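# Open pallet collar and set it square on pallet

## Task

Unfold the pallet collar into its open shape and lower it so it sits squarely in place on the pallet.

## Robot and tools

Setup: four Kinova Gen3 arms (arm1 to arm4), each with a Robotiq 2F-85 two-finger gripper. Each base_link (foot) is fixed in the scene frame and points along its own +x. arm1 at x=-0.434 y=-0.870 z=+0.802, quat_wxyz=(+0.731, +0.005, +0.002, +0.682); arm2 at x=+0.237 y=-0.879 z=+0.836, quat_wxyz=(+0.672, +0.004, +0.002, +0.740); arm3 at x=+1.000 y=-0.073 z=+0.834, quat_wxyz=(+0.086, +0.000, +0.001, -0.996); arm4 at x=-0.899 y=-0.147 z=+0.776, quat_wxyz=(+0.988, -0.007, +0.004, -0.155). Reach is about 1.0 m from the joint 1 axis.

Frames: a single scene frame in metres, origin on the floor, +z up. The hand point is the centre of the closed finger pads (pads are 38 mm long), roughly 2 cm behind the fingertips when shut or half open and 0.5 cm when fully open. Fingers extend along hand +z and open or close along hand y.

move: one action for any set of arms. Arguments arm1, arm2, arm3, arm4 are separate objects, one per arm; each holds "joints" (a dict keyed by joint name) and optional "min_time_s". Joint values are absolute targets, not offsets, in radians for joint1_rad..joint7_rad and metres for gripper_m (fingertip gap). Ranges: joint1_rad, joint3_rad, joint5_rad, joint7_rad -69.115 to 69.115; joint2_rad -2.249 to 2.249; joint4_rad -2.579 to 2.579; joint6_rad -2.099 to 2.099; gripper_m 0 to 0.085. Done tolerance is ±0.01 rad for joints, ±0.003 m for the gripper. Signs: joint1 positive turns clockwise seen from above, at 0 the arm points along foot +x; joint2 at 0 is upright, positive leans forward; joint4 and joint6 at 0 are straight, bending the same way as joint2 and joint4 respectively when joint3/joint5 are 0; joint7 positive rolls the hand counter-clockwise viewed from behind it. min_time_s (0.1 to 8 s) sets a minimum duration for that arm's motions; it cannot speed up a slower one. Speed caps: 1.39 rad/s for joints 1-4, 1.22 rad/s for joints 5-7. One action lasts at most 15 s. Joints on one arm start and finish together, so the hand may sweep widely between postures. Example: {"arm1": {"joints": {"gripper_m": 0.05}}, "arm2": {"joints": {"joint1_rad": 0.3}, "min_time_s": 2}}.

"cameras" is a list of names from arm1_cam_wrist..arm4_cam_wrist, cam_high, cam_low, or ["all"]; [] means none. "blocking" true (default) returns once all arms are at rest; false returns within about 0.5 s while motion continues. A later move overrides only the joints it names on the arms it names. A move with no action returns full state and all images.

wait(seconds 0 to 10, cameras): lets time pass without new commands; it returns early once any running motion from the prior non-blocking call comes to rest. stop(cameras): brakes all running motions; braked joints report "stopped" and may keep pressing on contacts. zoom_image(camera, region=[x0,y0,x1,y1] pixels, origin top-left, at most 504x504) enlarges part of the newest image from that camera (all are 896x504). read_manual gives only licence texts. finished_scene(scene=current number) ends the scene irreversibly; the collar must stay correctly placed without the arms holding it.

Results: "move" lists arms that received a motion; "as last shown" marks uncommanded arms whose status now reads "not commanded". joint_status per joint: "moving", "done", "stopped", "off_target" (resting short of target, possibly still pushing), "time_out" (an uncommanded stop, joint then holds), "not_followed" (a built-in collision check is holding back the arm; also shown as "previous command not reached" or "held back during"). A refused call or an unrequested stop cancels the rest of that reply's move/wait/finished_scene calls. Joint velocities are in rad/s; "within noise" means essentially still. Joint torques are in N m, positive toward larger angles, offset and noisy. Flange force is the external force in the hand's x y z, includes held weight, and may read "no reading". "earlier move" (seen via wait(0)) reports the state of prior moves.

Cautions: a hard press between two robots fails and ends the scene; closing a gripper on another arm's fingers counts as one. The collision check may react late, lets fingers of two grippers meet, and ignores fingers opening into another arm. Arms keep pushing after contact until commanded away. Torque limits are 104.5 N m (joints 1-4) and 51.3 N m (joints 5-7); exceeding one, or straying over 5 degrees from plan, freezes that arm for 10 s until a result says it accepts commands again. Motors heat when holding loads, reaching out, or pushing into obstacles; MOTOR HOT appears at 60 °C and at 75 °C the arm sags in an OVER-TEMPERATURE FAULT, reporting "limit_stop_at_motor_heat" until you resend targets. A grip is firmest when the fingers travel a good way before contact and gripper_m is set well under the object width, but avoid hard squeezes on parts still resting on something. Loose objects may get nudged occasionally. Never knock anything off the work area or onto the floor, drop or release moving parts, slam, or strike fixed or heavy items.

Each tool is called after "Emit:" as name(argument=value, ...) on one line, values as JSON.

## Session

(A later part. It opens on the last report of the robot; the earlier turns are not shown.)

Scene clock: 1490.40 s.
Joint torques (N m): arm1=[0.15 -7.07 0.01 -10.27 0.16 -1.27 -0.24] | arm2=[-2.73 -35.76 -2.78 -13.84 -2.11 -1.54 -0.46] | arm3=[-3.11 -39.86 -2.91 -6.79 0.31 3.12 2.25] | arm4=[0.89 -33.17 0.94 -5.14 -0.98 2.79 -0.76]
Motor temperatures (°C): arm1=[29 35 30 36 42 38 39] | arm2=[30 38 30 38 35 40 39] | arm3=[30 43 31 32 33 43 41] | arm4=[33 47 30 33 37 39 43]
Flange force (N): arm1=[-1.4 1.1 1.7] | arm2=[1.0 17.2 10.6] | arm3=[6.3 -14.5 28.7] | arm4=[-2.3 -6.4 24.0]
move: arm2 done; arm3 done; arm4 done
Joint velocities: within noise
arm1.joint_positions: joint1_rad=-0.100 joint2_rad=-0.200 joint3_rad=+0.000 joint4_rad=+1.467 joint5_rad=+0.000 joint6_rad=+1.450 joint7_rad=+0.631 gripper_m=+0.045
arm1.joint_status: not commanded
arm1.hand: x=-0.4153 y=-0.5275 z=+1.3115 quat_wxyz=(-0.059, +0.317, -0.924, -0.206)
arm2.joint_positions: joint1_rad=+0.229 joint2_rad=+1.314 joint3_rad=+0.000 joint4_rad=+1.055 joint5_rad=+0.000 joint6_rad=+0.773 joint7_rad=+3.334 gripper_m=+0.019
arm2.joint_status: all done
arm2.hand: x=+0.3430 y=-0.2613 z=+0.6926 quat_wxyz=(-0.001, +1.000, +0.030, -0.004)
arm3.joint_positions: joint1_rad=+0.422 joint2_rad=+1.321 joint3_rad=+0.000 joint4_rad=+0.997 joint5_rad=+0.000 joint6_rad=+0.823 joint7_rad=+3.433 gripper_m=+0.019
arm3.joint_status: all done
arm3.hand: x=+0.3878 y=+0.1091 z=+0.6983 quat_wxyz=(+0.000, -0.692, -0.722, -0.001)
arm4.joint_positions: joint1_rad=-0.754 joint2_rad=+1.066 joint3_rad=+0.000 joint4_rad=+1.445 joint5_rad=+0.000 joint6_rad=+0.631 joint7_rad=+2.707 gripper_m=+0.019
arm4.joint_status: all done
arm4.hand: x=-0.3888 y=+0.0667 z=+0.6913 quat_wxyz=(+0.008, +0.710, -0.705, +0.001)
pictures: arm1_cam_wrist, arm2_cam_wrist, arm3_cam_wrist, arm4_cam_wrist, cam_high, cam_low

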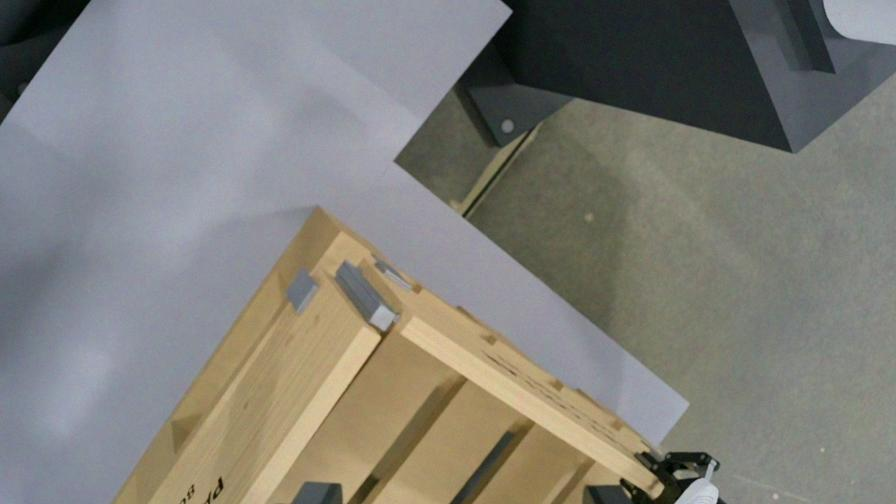

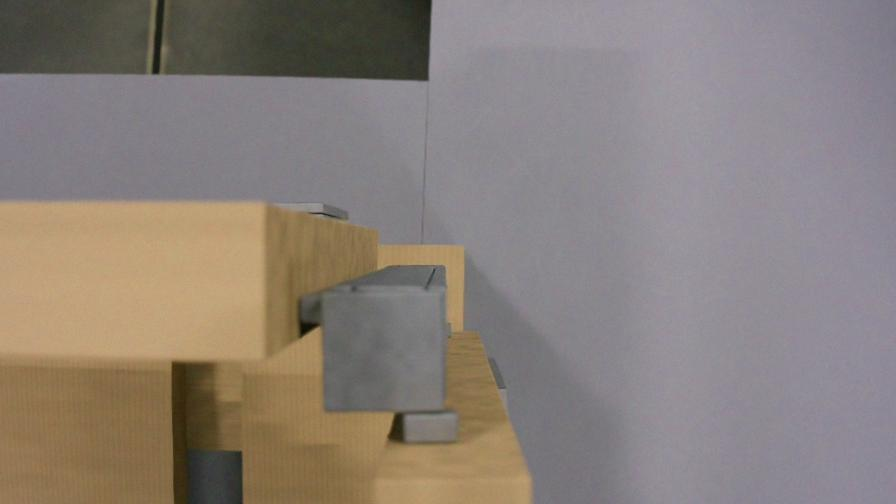

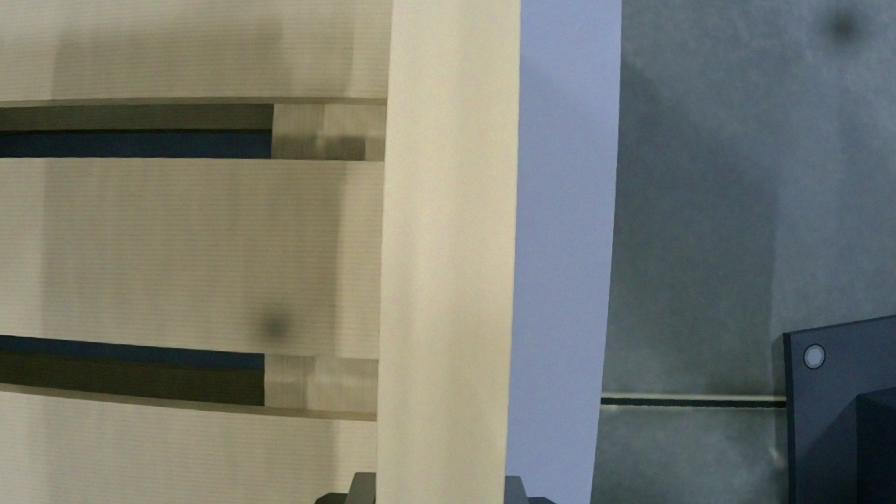

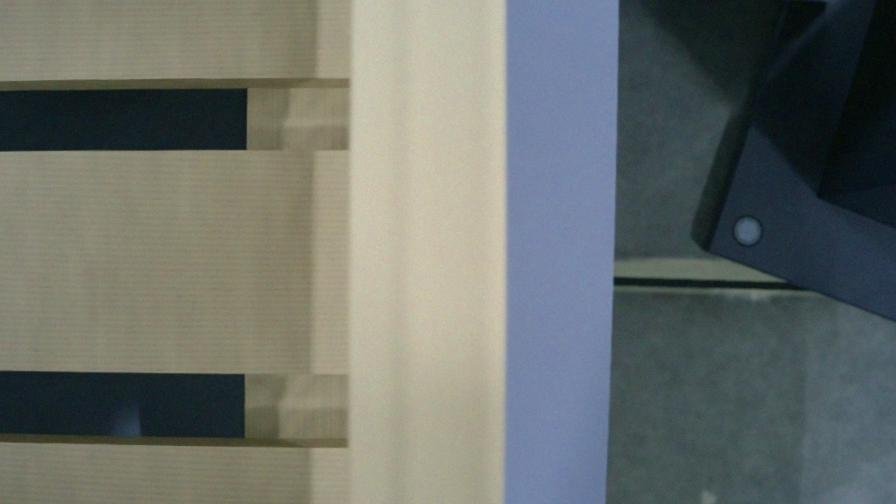

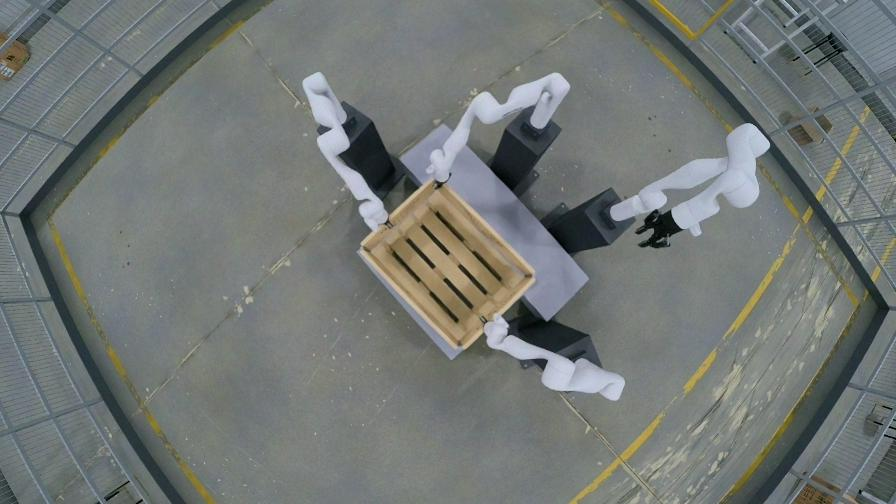

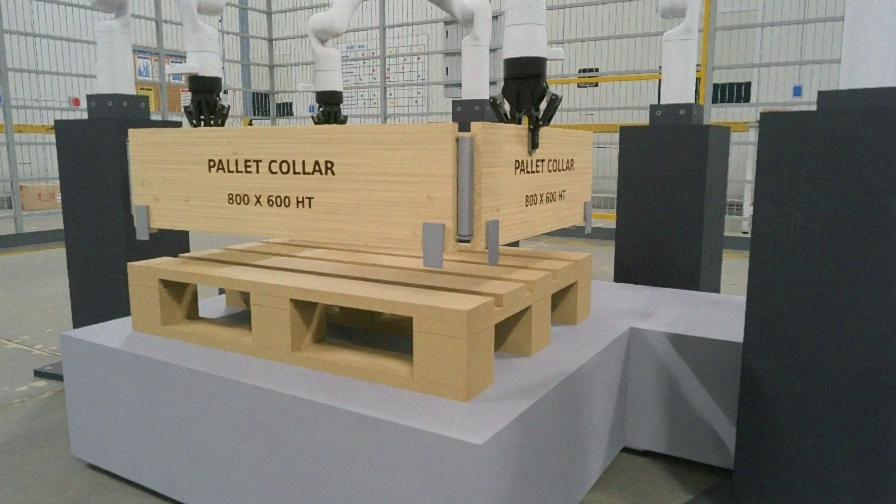

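Emit:
move(arm2={"joints":{"joint1_rad":0.2302,"joint2_rad":1.4181,"joint4_rad":0.9906,"joint6_rad":0.7329,"joint7_rad":3.3350},"min_time_s":3}, arm3={"joints":{"joint2_rad":1.4241,"joint4_rad":0.9334,"joint6_rad":0.7841},"min_time_s":3}, arm4={"joints":{"joint1_rad":-0.7543,"joint2_rad":1.1687,"joint4_rad":1.4137,"joint6_rad":0.5592,"joint7_rad":2.7065},"min_time_s":3}, cameras=["arm1_cam_wrist","arm2_cam_wrist","arm3_cam_wrist","arm4_cam_wrist","cam_low"])

Emit:
zoom_image(camera="arm1_cam_wrist", region=[260, 180, 480, 330])

Emit:
zoom_image(camera="arm2_cam_wrist", region=[220, 180, 540, 400])

Emit:
zoom_image(camera="cam_low", region=[400, 200, 620, 330])

Emit:
zoom_image(camera="cam_low", region=[110, 200, 330, 330])

Scene clock: 1538.07 s.
Joint torques (N m): arm1=[0.17 -7.09 0 -10.28 0.06 -1.29 -0.28] | arm2=[-2.37 -34.48 -2.52 -11.74 -1.93 -0.58 -0.49] | arm3=[-0.53 -38.88 -0.66 -5.4 1.1 3.71 2.21] | arm4=[0.37 -32.26 0.19 -2.64 -1.15 3.66 -0.85]
Motor temperatures (°C): arm1=[29 35 30 36 42 38 39] | arm2=[30 38 30 38 35 40 39] | arm3=[30 42 31 32 33 43 41] | arm4=[33 47 30 33 37 39 43]
Flange force (N): arm1=[-1.5 1.1 1.7] | arm2=[1.1 14.5 9.2] | arm3=[3.0 -17.1 29.5] | arm4=[-2.2 -9.0 24.3]
move: arm2 done; arm3 done; arm4 done
Joint velocities: within noise
arm1: as last shown
arm2.joint_positions: joint1_rad=+0.230 joint2_rad=+1.418 joint3_rad=+0.000 joint4_rad=+0.991 joint5_rad=+0.000 joint6_rad=+0.733 joint7_rad=+3.335 gripper_m=+0.019
arm2.joint_status: all done
arm2.hand: x=+0.3430 y=-0.2614 z=+0.6410 quat_wxyz=(-0.001, +1.000, +0.030, -0.004)
arm3.joint_positions: joint1_rad=+0.422 joint2_rad=+1.424 joint3_rad=+0.000 joint4_rad=+0.933 joint5_rad=+0.000 joint6_rad=+0.784 joint7_rad=+3.433 gripper_m=+0.019
arm3.joint_status: all done
arm3.hand: x=+0.3878 y=+0.1093 z=+0.6468 quat_wxyz=(+0.001, -0.692, -0.722, -0.001)
arm4.joint_positions: joint1_rad=-0.754 joint2_rad=+1.169 joint3_rad=+0.000 joint4_rad=+1.414 joint5_rad=+0.000 joint6_rad=+0.559 joint7_rad=+2.706 gripper_m=+0.019
arm4.joint_status: all done
arm4.hand: x=-0.3892 y=+0.0665 z=+0.6398 quat_wxyz=(+0.008, +0.710, -0.705, +0.001)

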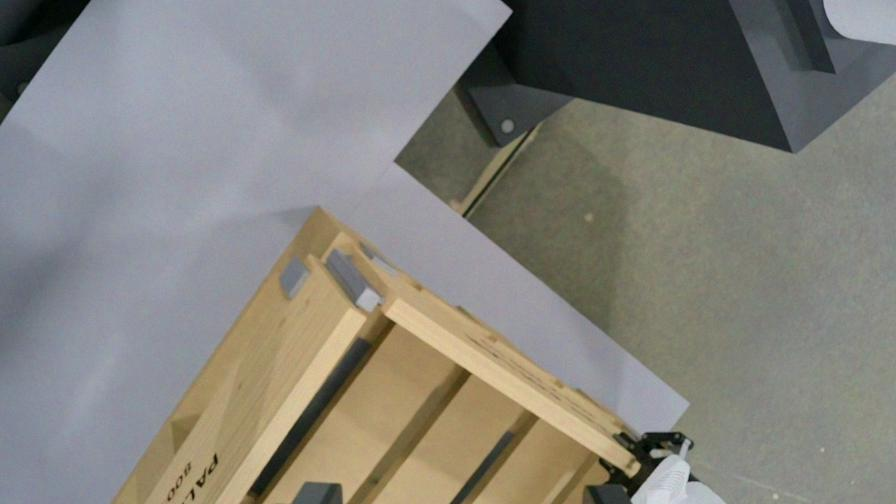

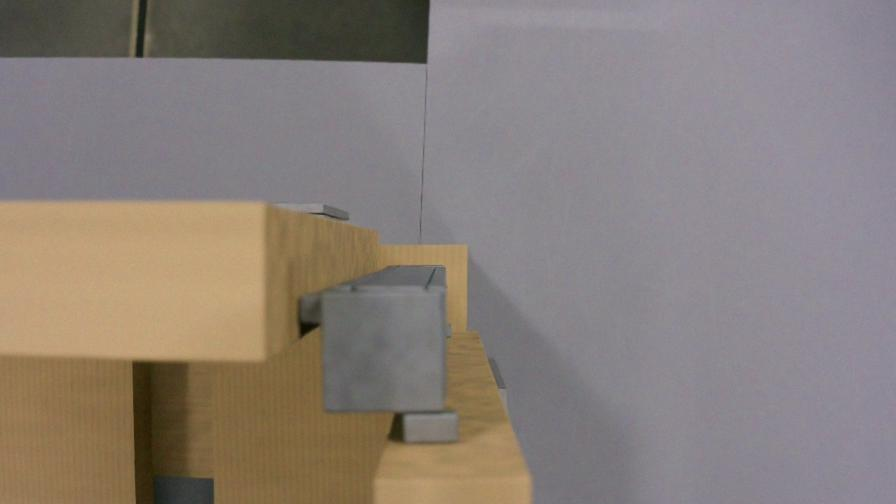

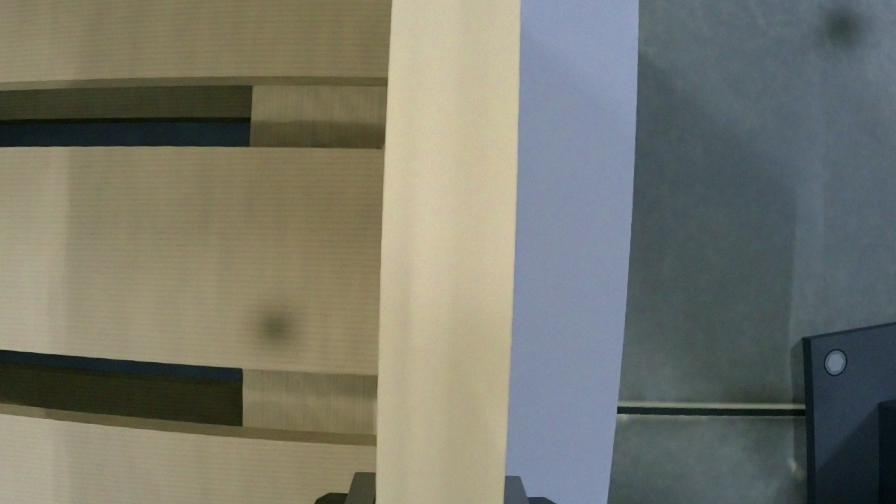

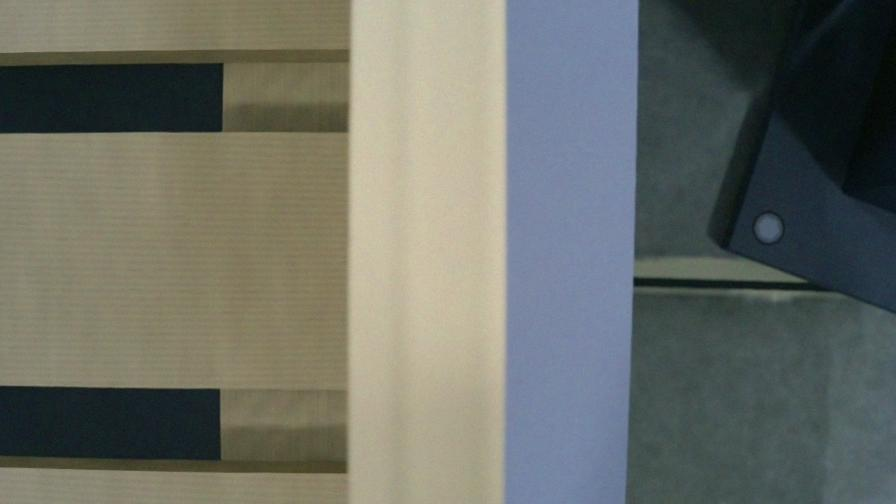

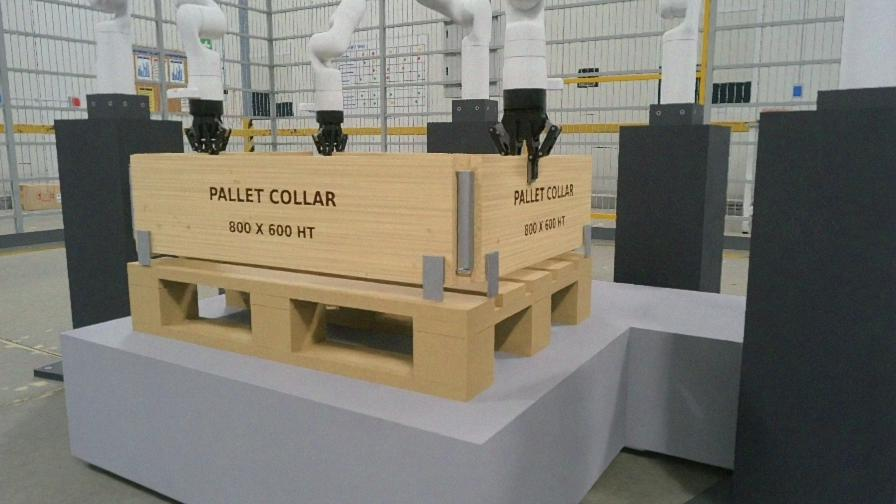

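Scaled by 2.291 from the camera's image (finer frame: 1280x720).

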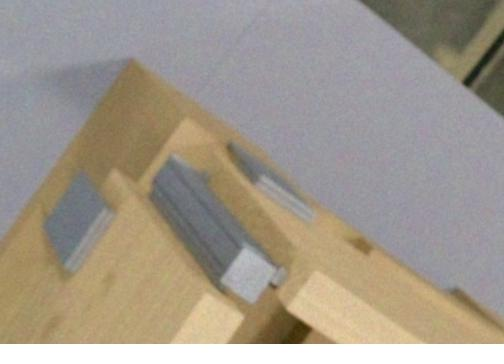

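Scaled by 1.575 from the camera's image (finer frame: 1280x720).

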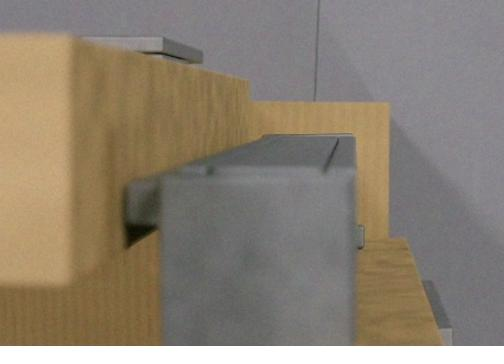

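Scaled by 2.291 from the camera's image (finer frame: 1280x720).

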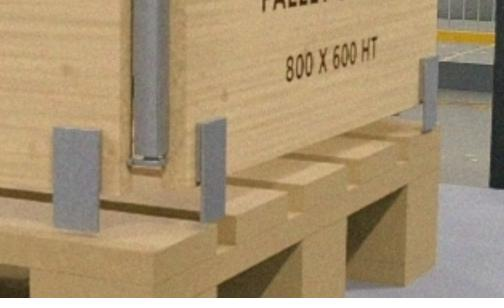

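Scaled by 2.291 from the camera's image (finer frame: 1280x720).

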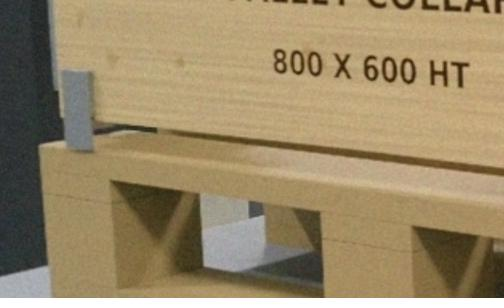

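Emit:
zoom_image(camera="arm1_cam_wrist", region=[100, 300, 340, 504])

Emit:
zoom_image(camera="arm1_cam_wrist", region=[260, 190, 400, 310])

Emit:
zoom_image(camera="arm2_cam_wrist", region=[380, 220, 540, 420])

Emit:
zoom_image(camera="cam_high", region=[350, 170, 550, 370])

Scaled by 2.100 from the camera's image (finer frame: 1280x720).

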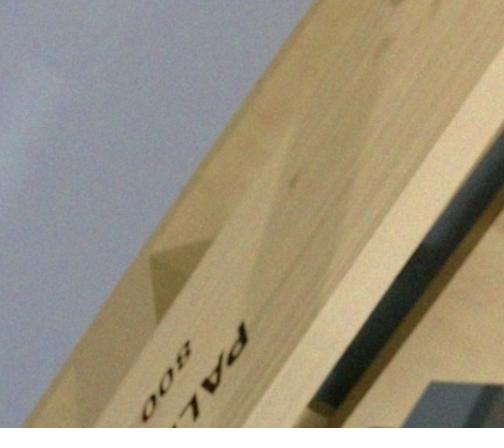

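Scaled by 3.600 from the camera's image (finer frame: 1280x720).

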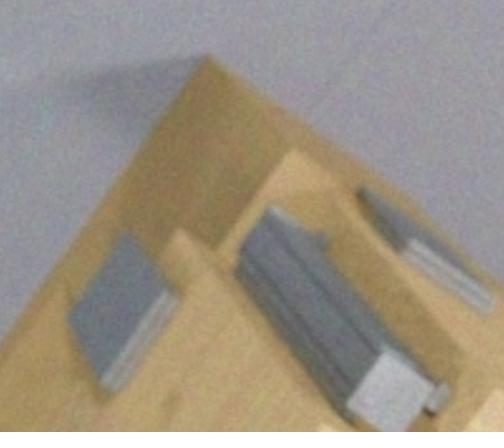

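Scaled by 2.520 from the camera's image (finer frame: 1280x720).

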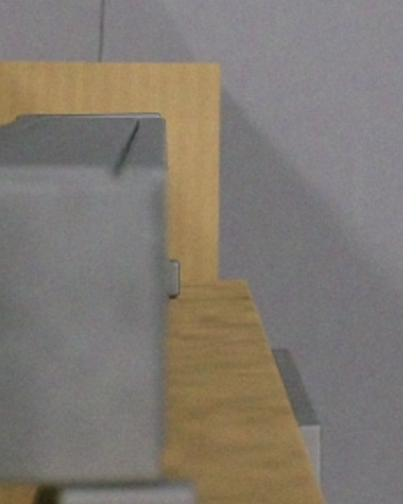

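This scene's latest camera images include none from cam_high. They are from: arm1_cam_wrist, arm2_cam_wrist, arm3_cam_wrist, arm4_cam_wrist, cam_low. cam_high's image comes with the result of a call that names it in "cameras".

Emit:
move(arm2={"joints":{"joint1_rad":0.2224,"joint2_rad":1.4076,"joint4_rad":0.9723,"joint6_rad":0.7617,"joint7_rad":3.3156},"min_time_s":2.5}, arm3={"joints":{"joint1_rad":0.4316,"joint2_rad":1.4085,"joint4_rad":0.9340,"joint6_rad":0.7991,"joint7_rad":3.4305},"min_time_s":2.5}, arm4={"joints":{"joint1_rad":-0.7794,"joint2_rad":1.1692,"joint4_rad":1.3903,"joint6_rad":0.5821,"joint7_rad":2.6694},"min_time_s":2.5})

Emit:
move(arm2={"joints":{"joint2_rad":1.4285,"joint4_rad":0.9572,"joint6_rad":0.7559},"min_time_s":2}, arm3={"joints":{"joint2_rad":1.4294,"joint4_rad":0.9192,"joint6_rad":0.7930},"min_time_s":2}, arm4={"joints":{"joint2_rad":1.1895,"joint4_rad":1.3823,"joint6_rad":0.5698},"min_time_s":2}, cameras=["arm1_cam_wrist","arm2_cam_wrist","cam_low"])

Emit:
zoom_image(camera="arm1_cam_wrist", region=[260, 180, 480, 330])

Emit:
zoom_image(camera="arm2_cam_wrist", region=[380, 220, 540, 420])

Emit:
zoom_image(camera="cam_low", region=[400, 200, 620, 330])

Emit:
zoom_image(camera="cam_low", region=[110, 200, 330, 330])

Scene clock: 1675.57 s.
Joint torques (N m): arm1=[0.12 -7.06 -0.02 -10.28 0.1 -1.3 -0.25] | arm2=[-2 -36.66 -2.25 -12.38 -1.76 -0.57 -0.22] | arm3=[-1.16 -43.31 -0.91 -10.3 1.01 0.45 2.12] | arm4=[1.6 -32.97 0.86 -5.58 -1.26 2.28 -0.94]
Motor temperatures (°C): arm1=[29 35 30 36 42 38 39] | arm2=[30 38 30 39 35 40 39] | arm3=[30 41 31 32 33 43 41] | arm4=[33 44 30 32 37 39 43]
Flange force (N): arm1=[-1.5 1.1 1.6] | arm2=[0.6 12.8 13.0] | arm3=[1.9 -10.6 29.4] | arm4=[-1.7 -2.0 21.3]
move: arm2 done; arm3 done; arm4 done
Joint velocities: within noise
arm1: as last shown
arm2.joint_positions: joint1_rad=+0.222 joint2_rad=+1.408 joint3_rad=+0.000 joint4_rad=+0.972 joint5_rad=+0.000 joint6_rad=+0.762 joint7_rad=+3.316 gripper_m=+0.019
arm2.joint_status: all done
arm2.hand: x=+0.3391 y=-0.2547 z=+0.6516 quat_wxyz=(-0.001, +1.000, +0.024, -0.004)
arm3.joint_positions: joint1_rad=+0.432 joint2_rad=+1.409 joint3_rad=+0.000 joint4_rad=+0.934 joint5_rad=+0.000 joint6_rad=+0.799 joint7_rad=+3.431 gripper_m=+0.019
arm3.joint_status: all done
arm3.hand: x=+0.3873 y=+0.1156 z=+0.6567 quat_wxyz=(+0.001, -0.697, -0.717, -0.001)
arm4.joint_positions: joint1_rad=-0.779 joint2_rad=+1.169 joint3_rad=+0.000 joint4_rad=+1.390 joint5_rad=+0.000 joint6_rad=+0.582 joint7_rad=+2.669 gripper_m=+0.019
arm4.joint_status: all done
arm4.hand: x=-0.3892 y=+0.0821 z=+0.6433 quat_wxyz=(+0.008, +0.705, -0.709, +0.001)
pictures: none

Scene clock: 1677.87 s.
Joint torques (N m): arm1=[0.23 -7.05 0.05 -10.27 0.06 -1.29 -0.26] | arm2=[-2.54 -38.63 -2.14 -13.17 -1.55 -0.15 -0.14] | arm3=[-3.03 -41 -2.49 -9.57 0.44 0.43 2.14] | arm4=[-1.32 -23.08 -1.95 -4.84 -2.05 0.5 -1.14]
Motor temperatures (°C): arm1=[29 35 30 36 42 38 39] | arm2=[30 38 30 39 35 40 39] | arm3=[30 41 31 32 33 43 41] | arm4=[33 44 30 32 37 39 43]
Flange force (N): arm1=[-1.3 1.2 1.7] | arm2=[0.7 15.7 15.7] | arm3=[4.4 -9.1 25.7] | arm4=[5.5 0.1 -0.6]
move: arm2 done; arm3 done; arm4 done
Joint velocities: within noise
arm1: as last shown
arm2.joint_positions: joint1_rad=+0.222 joint2_rad=+1.429 joint3_rad=+0.000 joint4_rad=+0.957 joint5_rad=+0.000 joint6_rad=+0.756 joint7_rad=+3.316 gripper_m=+0.019
arm2.joint_status: all done
arm2.hand: x=+0.3390 y=-0.2546 z=+0.6416 quat_wxyz=(-0.001, +1.000, +0.024, -0.004)
arm3.joint_positions: joint1_rad=+0.432 joint2_rad=+1.429 joint3_rad=+0.000 joint4_rad=+0.919 joint5_rad=+0.000 joint6_rad=+0.793 joint7_rad=+3.431 gripper_m=+0.019
arm3.joint_status: all done
arm3.hand: x=+0.3874 y=+0.1156 z=+0.6466 quat_wxyz=(+0.001, -0.697, -0.717, -0.001)
arm4.joint_positions: joint1_rad=-0.779 joint2_rad=+1.189 joint3_rad=+0.000 joint4_rad=+1.382 joint5_rad=+0.000 joint6_rad=+0.570 joint7_rad=+2.669 gripper_m=+0.019
arm4.joint_status: all done
arm4.hand: x=-0.3893 y=+0.0819 z=+0.6333 quat_wxyz=(+0.008, +0.705, -0.709, +0.001)

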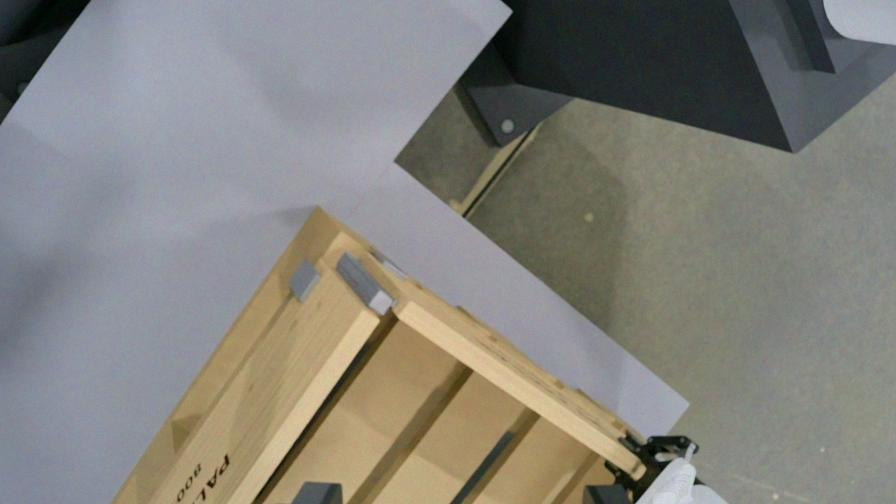

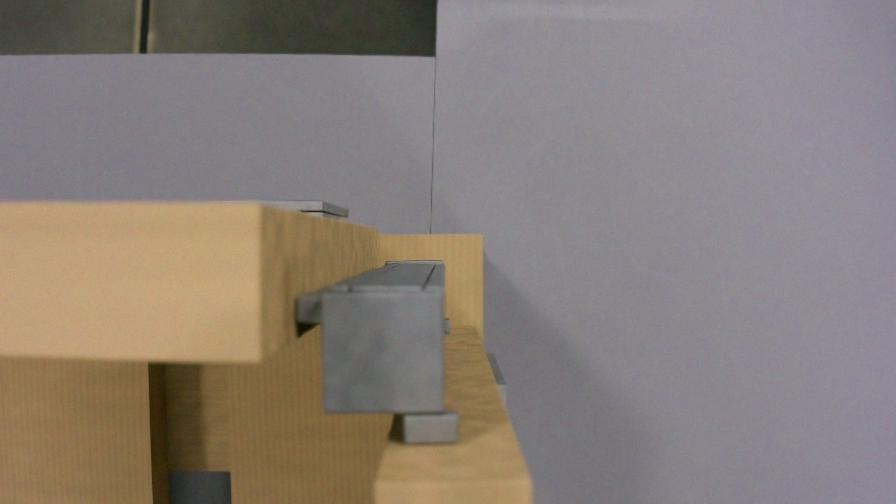

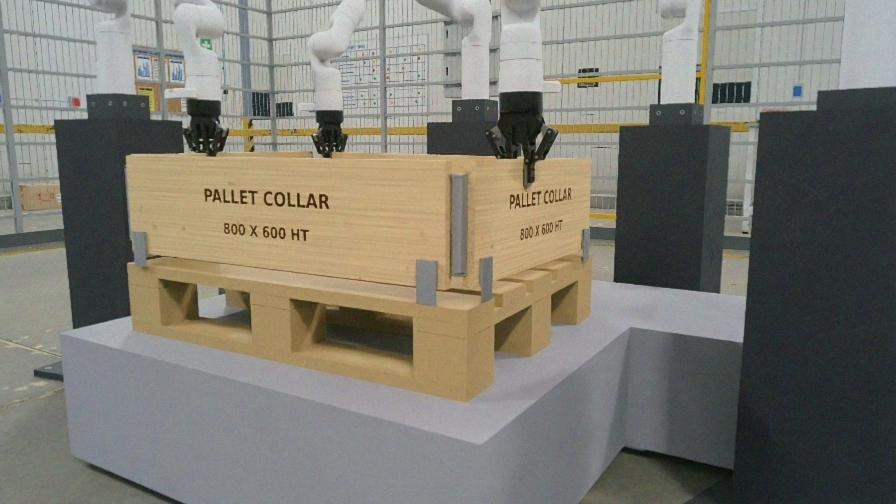

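Scaled by 2.291 from the camera's image (finer frame: 1280x720).

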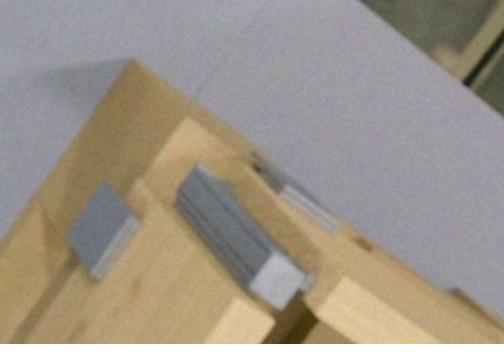

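Scaled by 2.520 from the camera's image (finer frame: 1280x720).

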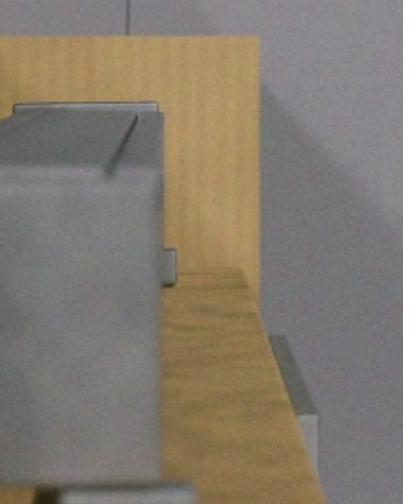

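Scaled by 2.291 from the camera's image (finer frame: 1280x720).

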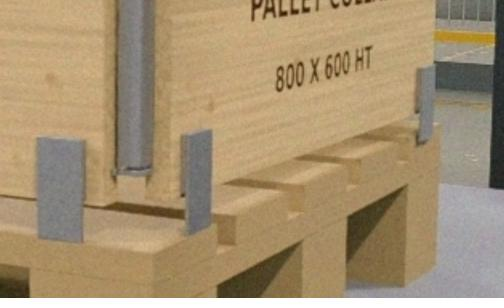

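Scaled by 2.291 from the camera's image (finer frame: 1280x720).

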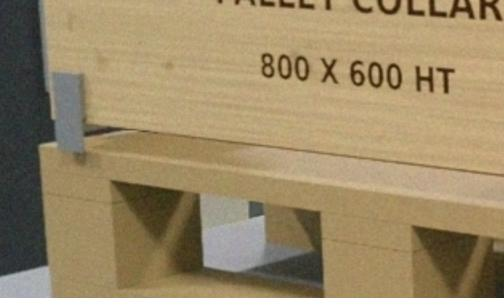

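Emit:
move(arm2={"joints": {"joint1_rad": 0.2167, "joint2_rad": 1.4087, "joint4_rad": 0.9691, "joint6_rad": 0.7638, "joint7_rad": 3.3099}, "min_time_s": 2.5}, arm3={"joints": {"joint1_rad": 0.4316, "joint2_rad": 1.4163, "joint4_rad": 0.9117, "joint6_rad": 0.8136, "joint7_rad": 3.4305}, "min_time_s": 2.5}, arm4={"joints": {"joint1_rad": -0.7838, "joint2_rad": 1.1657, "joint4_rad": 1.4019, "joint6_rad": 0.574, "joint7_rad": 2.665}, "min_time_s": 2.5}, cameras=["cam_low", "arm1_cam_wrist", "arm2_cam_wrist"])

Scene clock: 1782.20 s.
Joint torques (N m): arm1=[0.18 -7.1 -0.01 -10.24 0.08 -1.34 -0.24] | arm2=[-2.42 -37.17 -2.32 -13.59 -1.7 -1.22 -0.18] | arm3=[-3.49 -43.29 -2.72 -10.06 0.32 0.87 2.16] | arm4=[1.76 -33.42 1.07 -5.88 -1.26 2.08 -1.05]
Motor temperatures (°C): arm1=[29 35 29 36 42 38 39] | arm2=[30 42 30 39 35 40 39] | arm3=[30 42 31 32 33 42 41] | arm4=[33 42 30 32 37 38 43]
Flange force (N): arm1=[-1.5 1.3 1.4] | arm2=[0.6 16.4 11.8] | arm3=[5.6 -10.2 29.8] | arm4=[-1.6 -1.6 22.0]
move: arm2 done; arm3 done; arm4 done
Joint velocities: within noise
arm1: as last shown
arm2.joint_positions: joint1_rad=+0.217 joint2_rad=+1.409 joint3_rad=+0.000 joint4_rad=+0.969 joint5_rad=+0.000 joint6_rad=+0.764 joint7_rad=+3.310 gripper_m=+0.019
arm2.joint_status: all done
arm2.hand: x=+0.3356 y=-0.2535 z=+0.6516 quat_wxyz=(-0.001, +1.000, +0.024, -0.004)
arm3.joint_positions: joint1_rad=+0.432 joint2_rad=+1.416 joint3_rad=+0.000 joint4_rad=+0.912 joint5_rad=+0.000 joint6_rad=+0.814 joint7_rad=+3.431 gripper_m=+0.019
arm3.joint_status: all done
arm3.hand: x=+0.3838 y=+0.1166 z=+0.6567 quat_wxyz=(+0.000, -0.697, -0.717, -0.001)
arm4.joint_positions: joint1_rad=-0.784 joint2_rad=+1.166 joint3_rad=+0.000 joint4_rad=+1.402 joint5_rad=+0.000 joint6_rad=+0.574 joint7_rad=+2.665 gripper_m=+0.019
arm4.joint_status: all done
arm4.hand: x=-0.3927 y=+0.0831 z=+0.6433 quat_wxyz=(+0.008, +0.705, -0.709, +0.001)
pictures: arm1_cam_wrist, arm2_cam_wrist, cam_low

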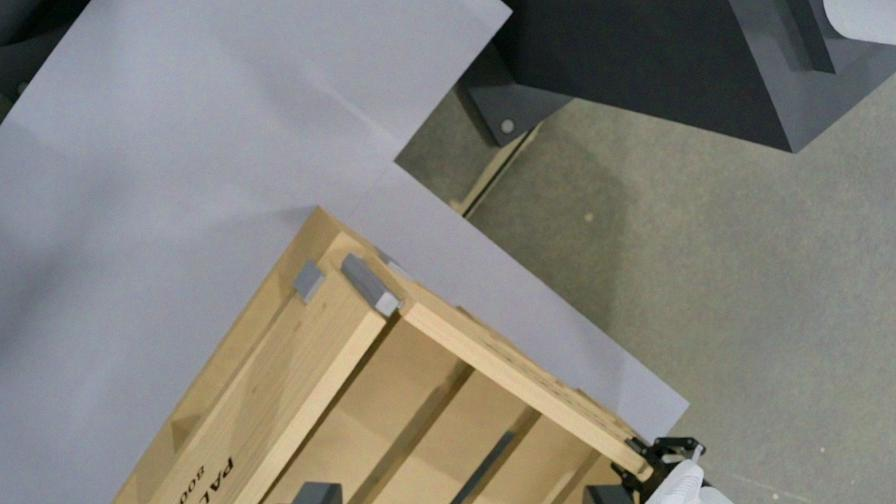

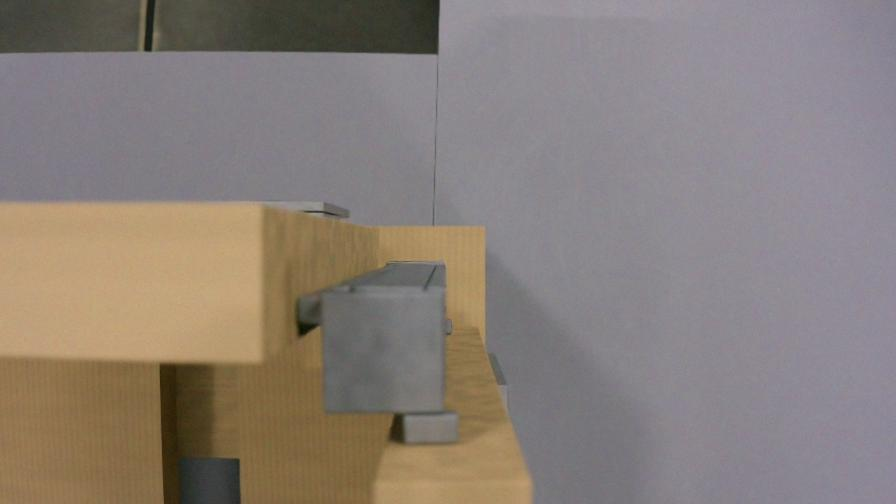

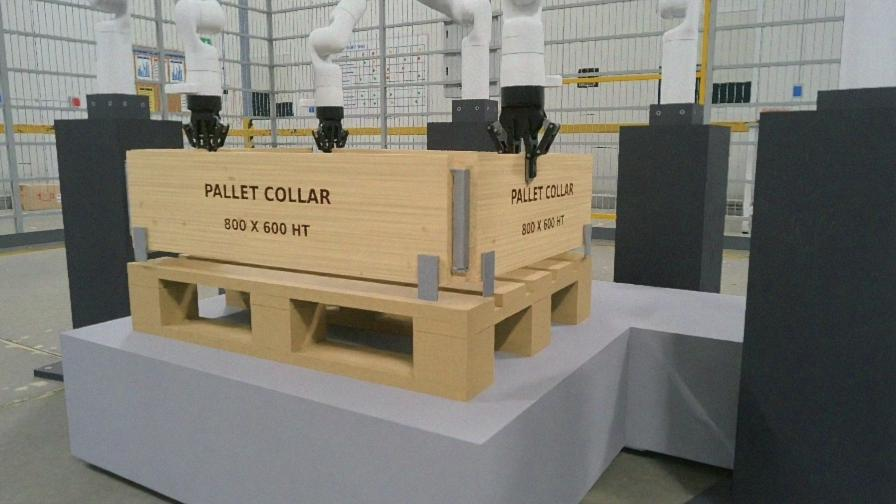

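Emit:
move(arm2={"joints": {"joint2_rad": 1.4296, "joint4_rad": 0.954, "joint6_rad": 0.758}, "min_time_s": 2}, arm3={"joints": {"joint2_rad": 1.4372, "joint4_rad": 0.8969, "joint6_rad": 0.8075}, "min_time_s": 2}, arm4={"joints": {"joint2_rad": 1.186, "joint4_rad": 1.3939, "joint6_rad": 0.5617}, "min_time_s": 2}, cameras=["cam_low", "arm1_cam_wrist", "arm2_cam_wrist"])

Emit:
zoom_image(camera="cam_low", region=[400, 220, 620, 330])

Emit:
zoom_image(camera="arm1_cam_wrist", region=[260, 180, 480, 330])

Emit:
zoom_image(camera="cam_low", region=[110, 200, 330, 330])

Scene clock: 1793.60 s.
Joint torques (N m): arm1=[0.24 -7.03 0.07 -10.24 0.04 -1.31 -0.31] | arm2=[-2.2 -37.9 -2.05 -13.07 -1.6 -0.42 -0.19] | arm3=[-2.46 -41.33 -1.91 -9.41 0.65 0.78 2.18] | arm4=[-0.07 -28.25 -0.81 -4.56 -1.72 1.76 -1.08]
Motor temperatures (°C): arm1=[29 35 29 36 42 38 39] | arm2=[30 42 30 39 35 40 39] | arm3=[30 42 31 33 33 42 41] | arm4=[33 42 30 32 37 39 43]
Flange force (N): arm1=[-1.4 1.2 1.5] | arm2=[0.4 15.5 14.2] | arm3=[3.9 -10.4 26.7] | arm4=[1.7 -2.4 11.9]
move: arm2 done; arm3 done; arm4 done
Joint velocities: within noise
arm1: as last shown
arm2.joint_positions: joint1_rad=+0.217 joint2_rad=+1.430 joint3_rad=+0.000 joint4_rad=+0.954 joint5_rad=+0.000 joint6_rad=+0.758 joint7_rad=+3.310 gripper_m=+0.019
arm2.joint_status: all done
arm2.hand: x=+0.3355 y=-0.2535 z=+0.6416 quat_wxyz=(-0.001, +1.000, +0.024, -0.004)
arm3.joint_positions: joint1_rad=+0.432 joint2_rad=+1.437 joint3_rad=+0.000 joint4_rad=+0.897 joint5_rad=+0.000 joint6_rad=+0.807 joint7_rad=+3.431 gripper_m=+0.019
arm3.joint_status: all done
arm3.hand: x=+0.3839 y=+0.1166 z=+0.6466 quat_wxyz=(+0.001, -0.697, -0.717, -0.001)
arm4.joint_positions: joint1_rad=-0.784 joint2_rad=+1.186 joint3_rad=+0.000 joint4_rad=+1.394 joint5_rad=+0.000 joint6_rad=+0.562 joint7_rad=+2.665 gripper_m=+0.019
arm4.joint_status: all done
arm4.hand: x=-0.3927 y=+0.0830 z=+0.6334 quat_wxyz=(+0.008, +0.705, -0.709, +0.001)
pictures: arm1_cam_wrist, arm2_cam_wrist, cam_low

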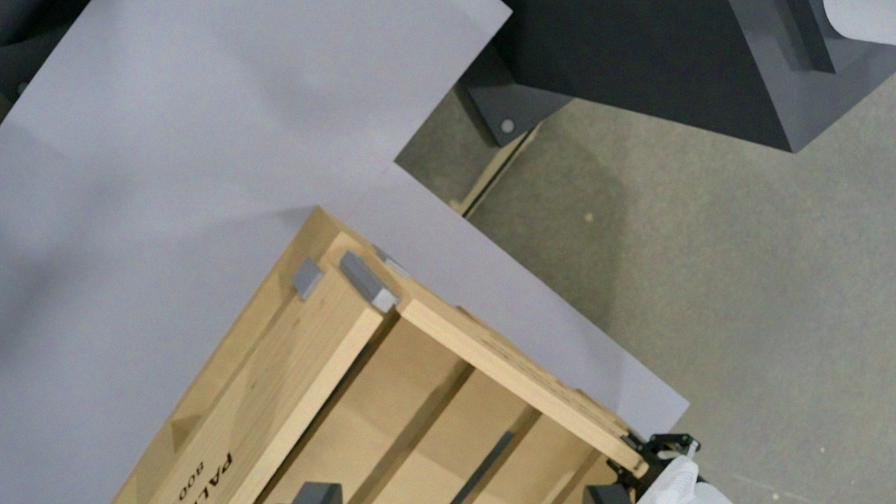

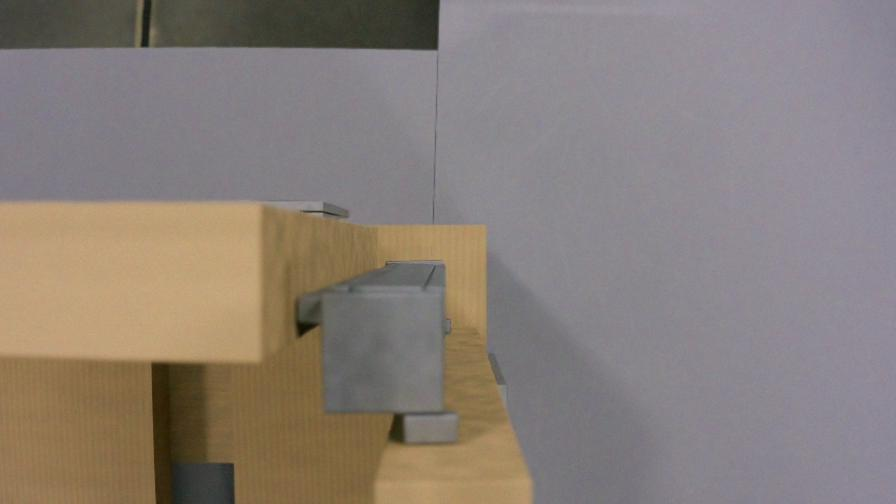

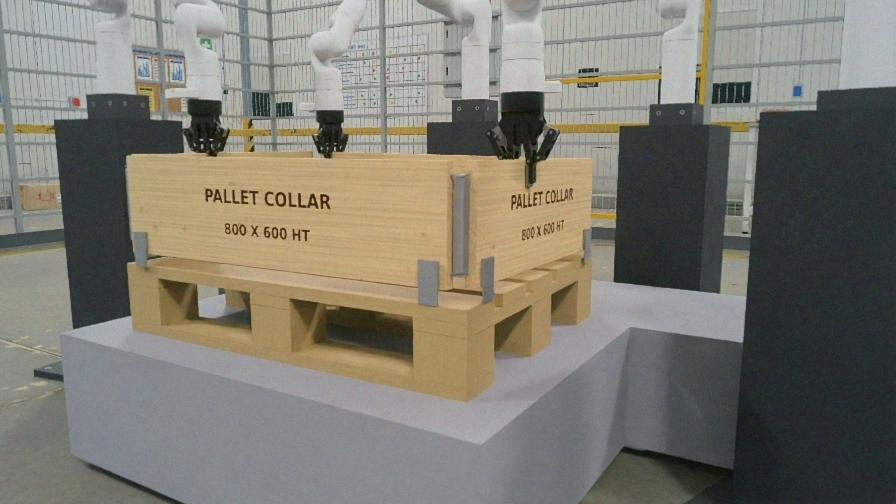

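Scaled by 2.291 from the camera's image (finer frame: 1280x720).

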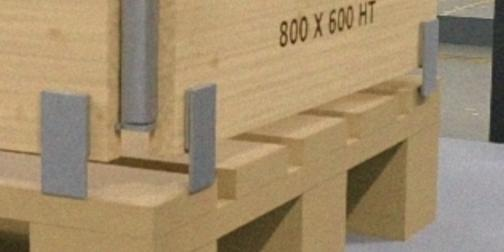

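Scaled by 2.291 from the camera's image (finer frame: 1280x720).

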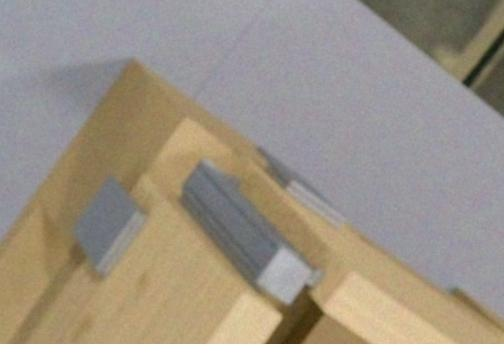

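Scaled by 2.291 from the camera's image (finer frame: 1280x720).

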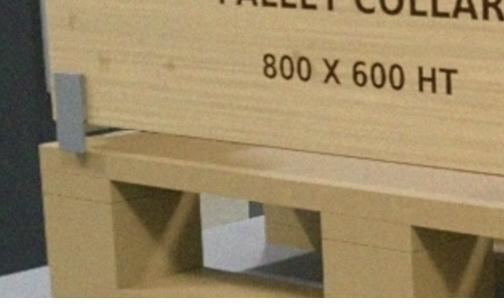

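Emit:
zoom_image(camera="cam_low", region=[410, 250, 510, 320])

Emit:
zoom_image(camera="cam_low", region=[120, 220, 220, 290])

Emit:
zoom_image(camera="arm1_cam_wrist", region=[280, 190, 430, 290])

Emit:
zoom_image(camera="cam_low", region=[540, 220, 620, 280])

Scaled by 5.040 from the camera's image (finer frame: 1280x720).

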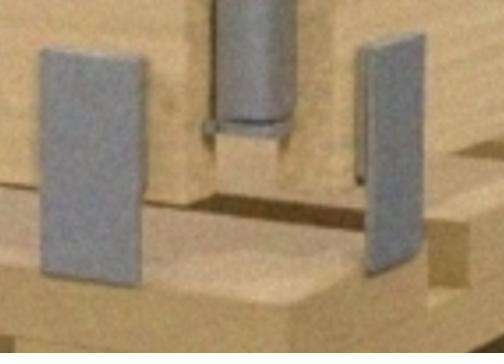

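Scaled by 5.040 from the camera's image (finer frame: 1280x720).

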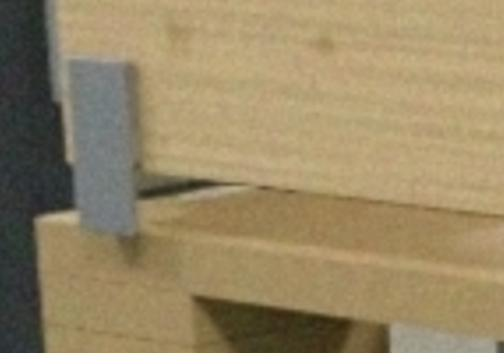

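Scaled by 3.360 from the camera's image (finer frame: 1280x720).

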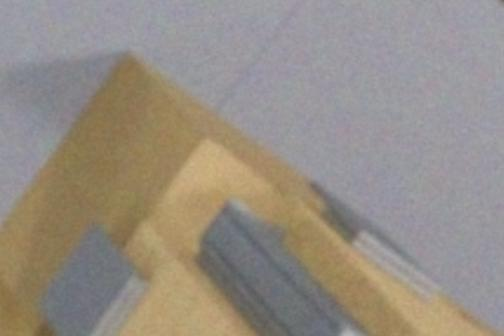

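Scaled by 6.300 from the camera's image (finer frame: 1280x720).

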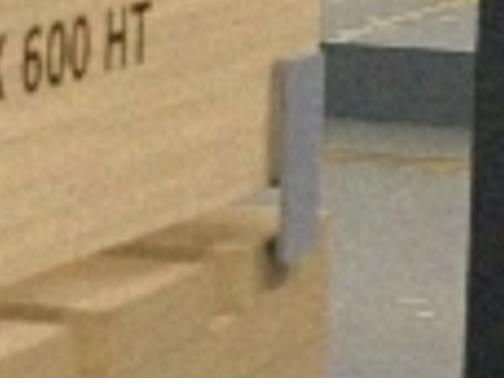

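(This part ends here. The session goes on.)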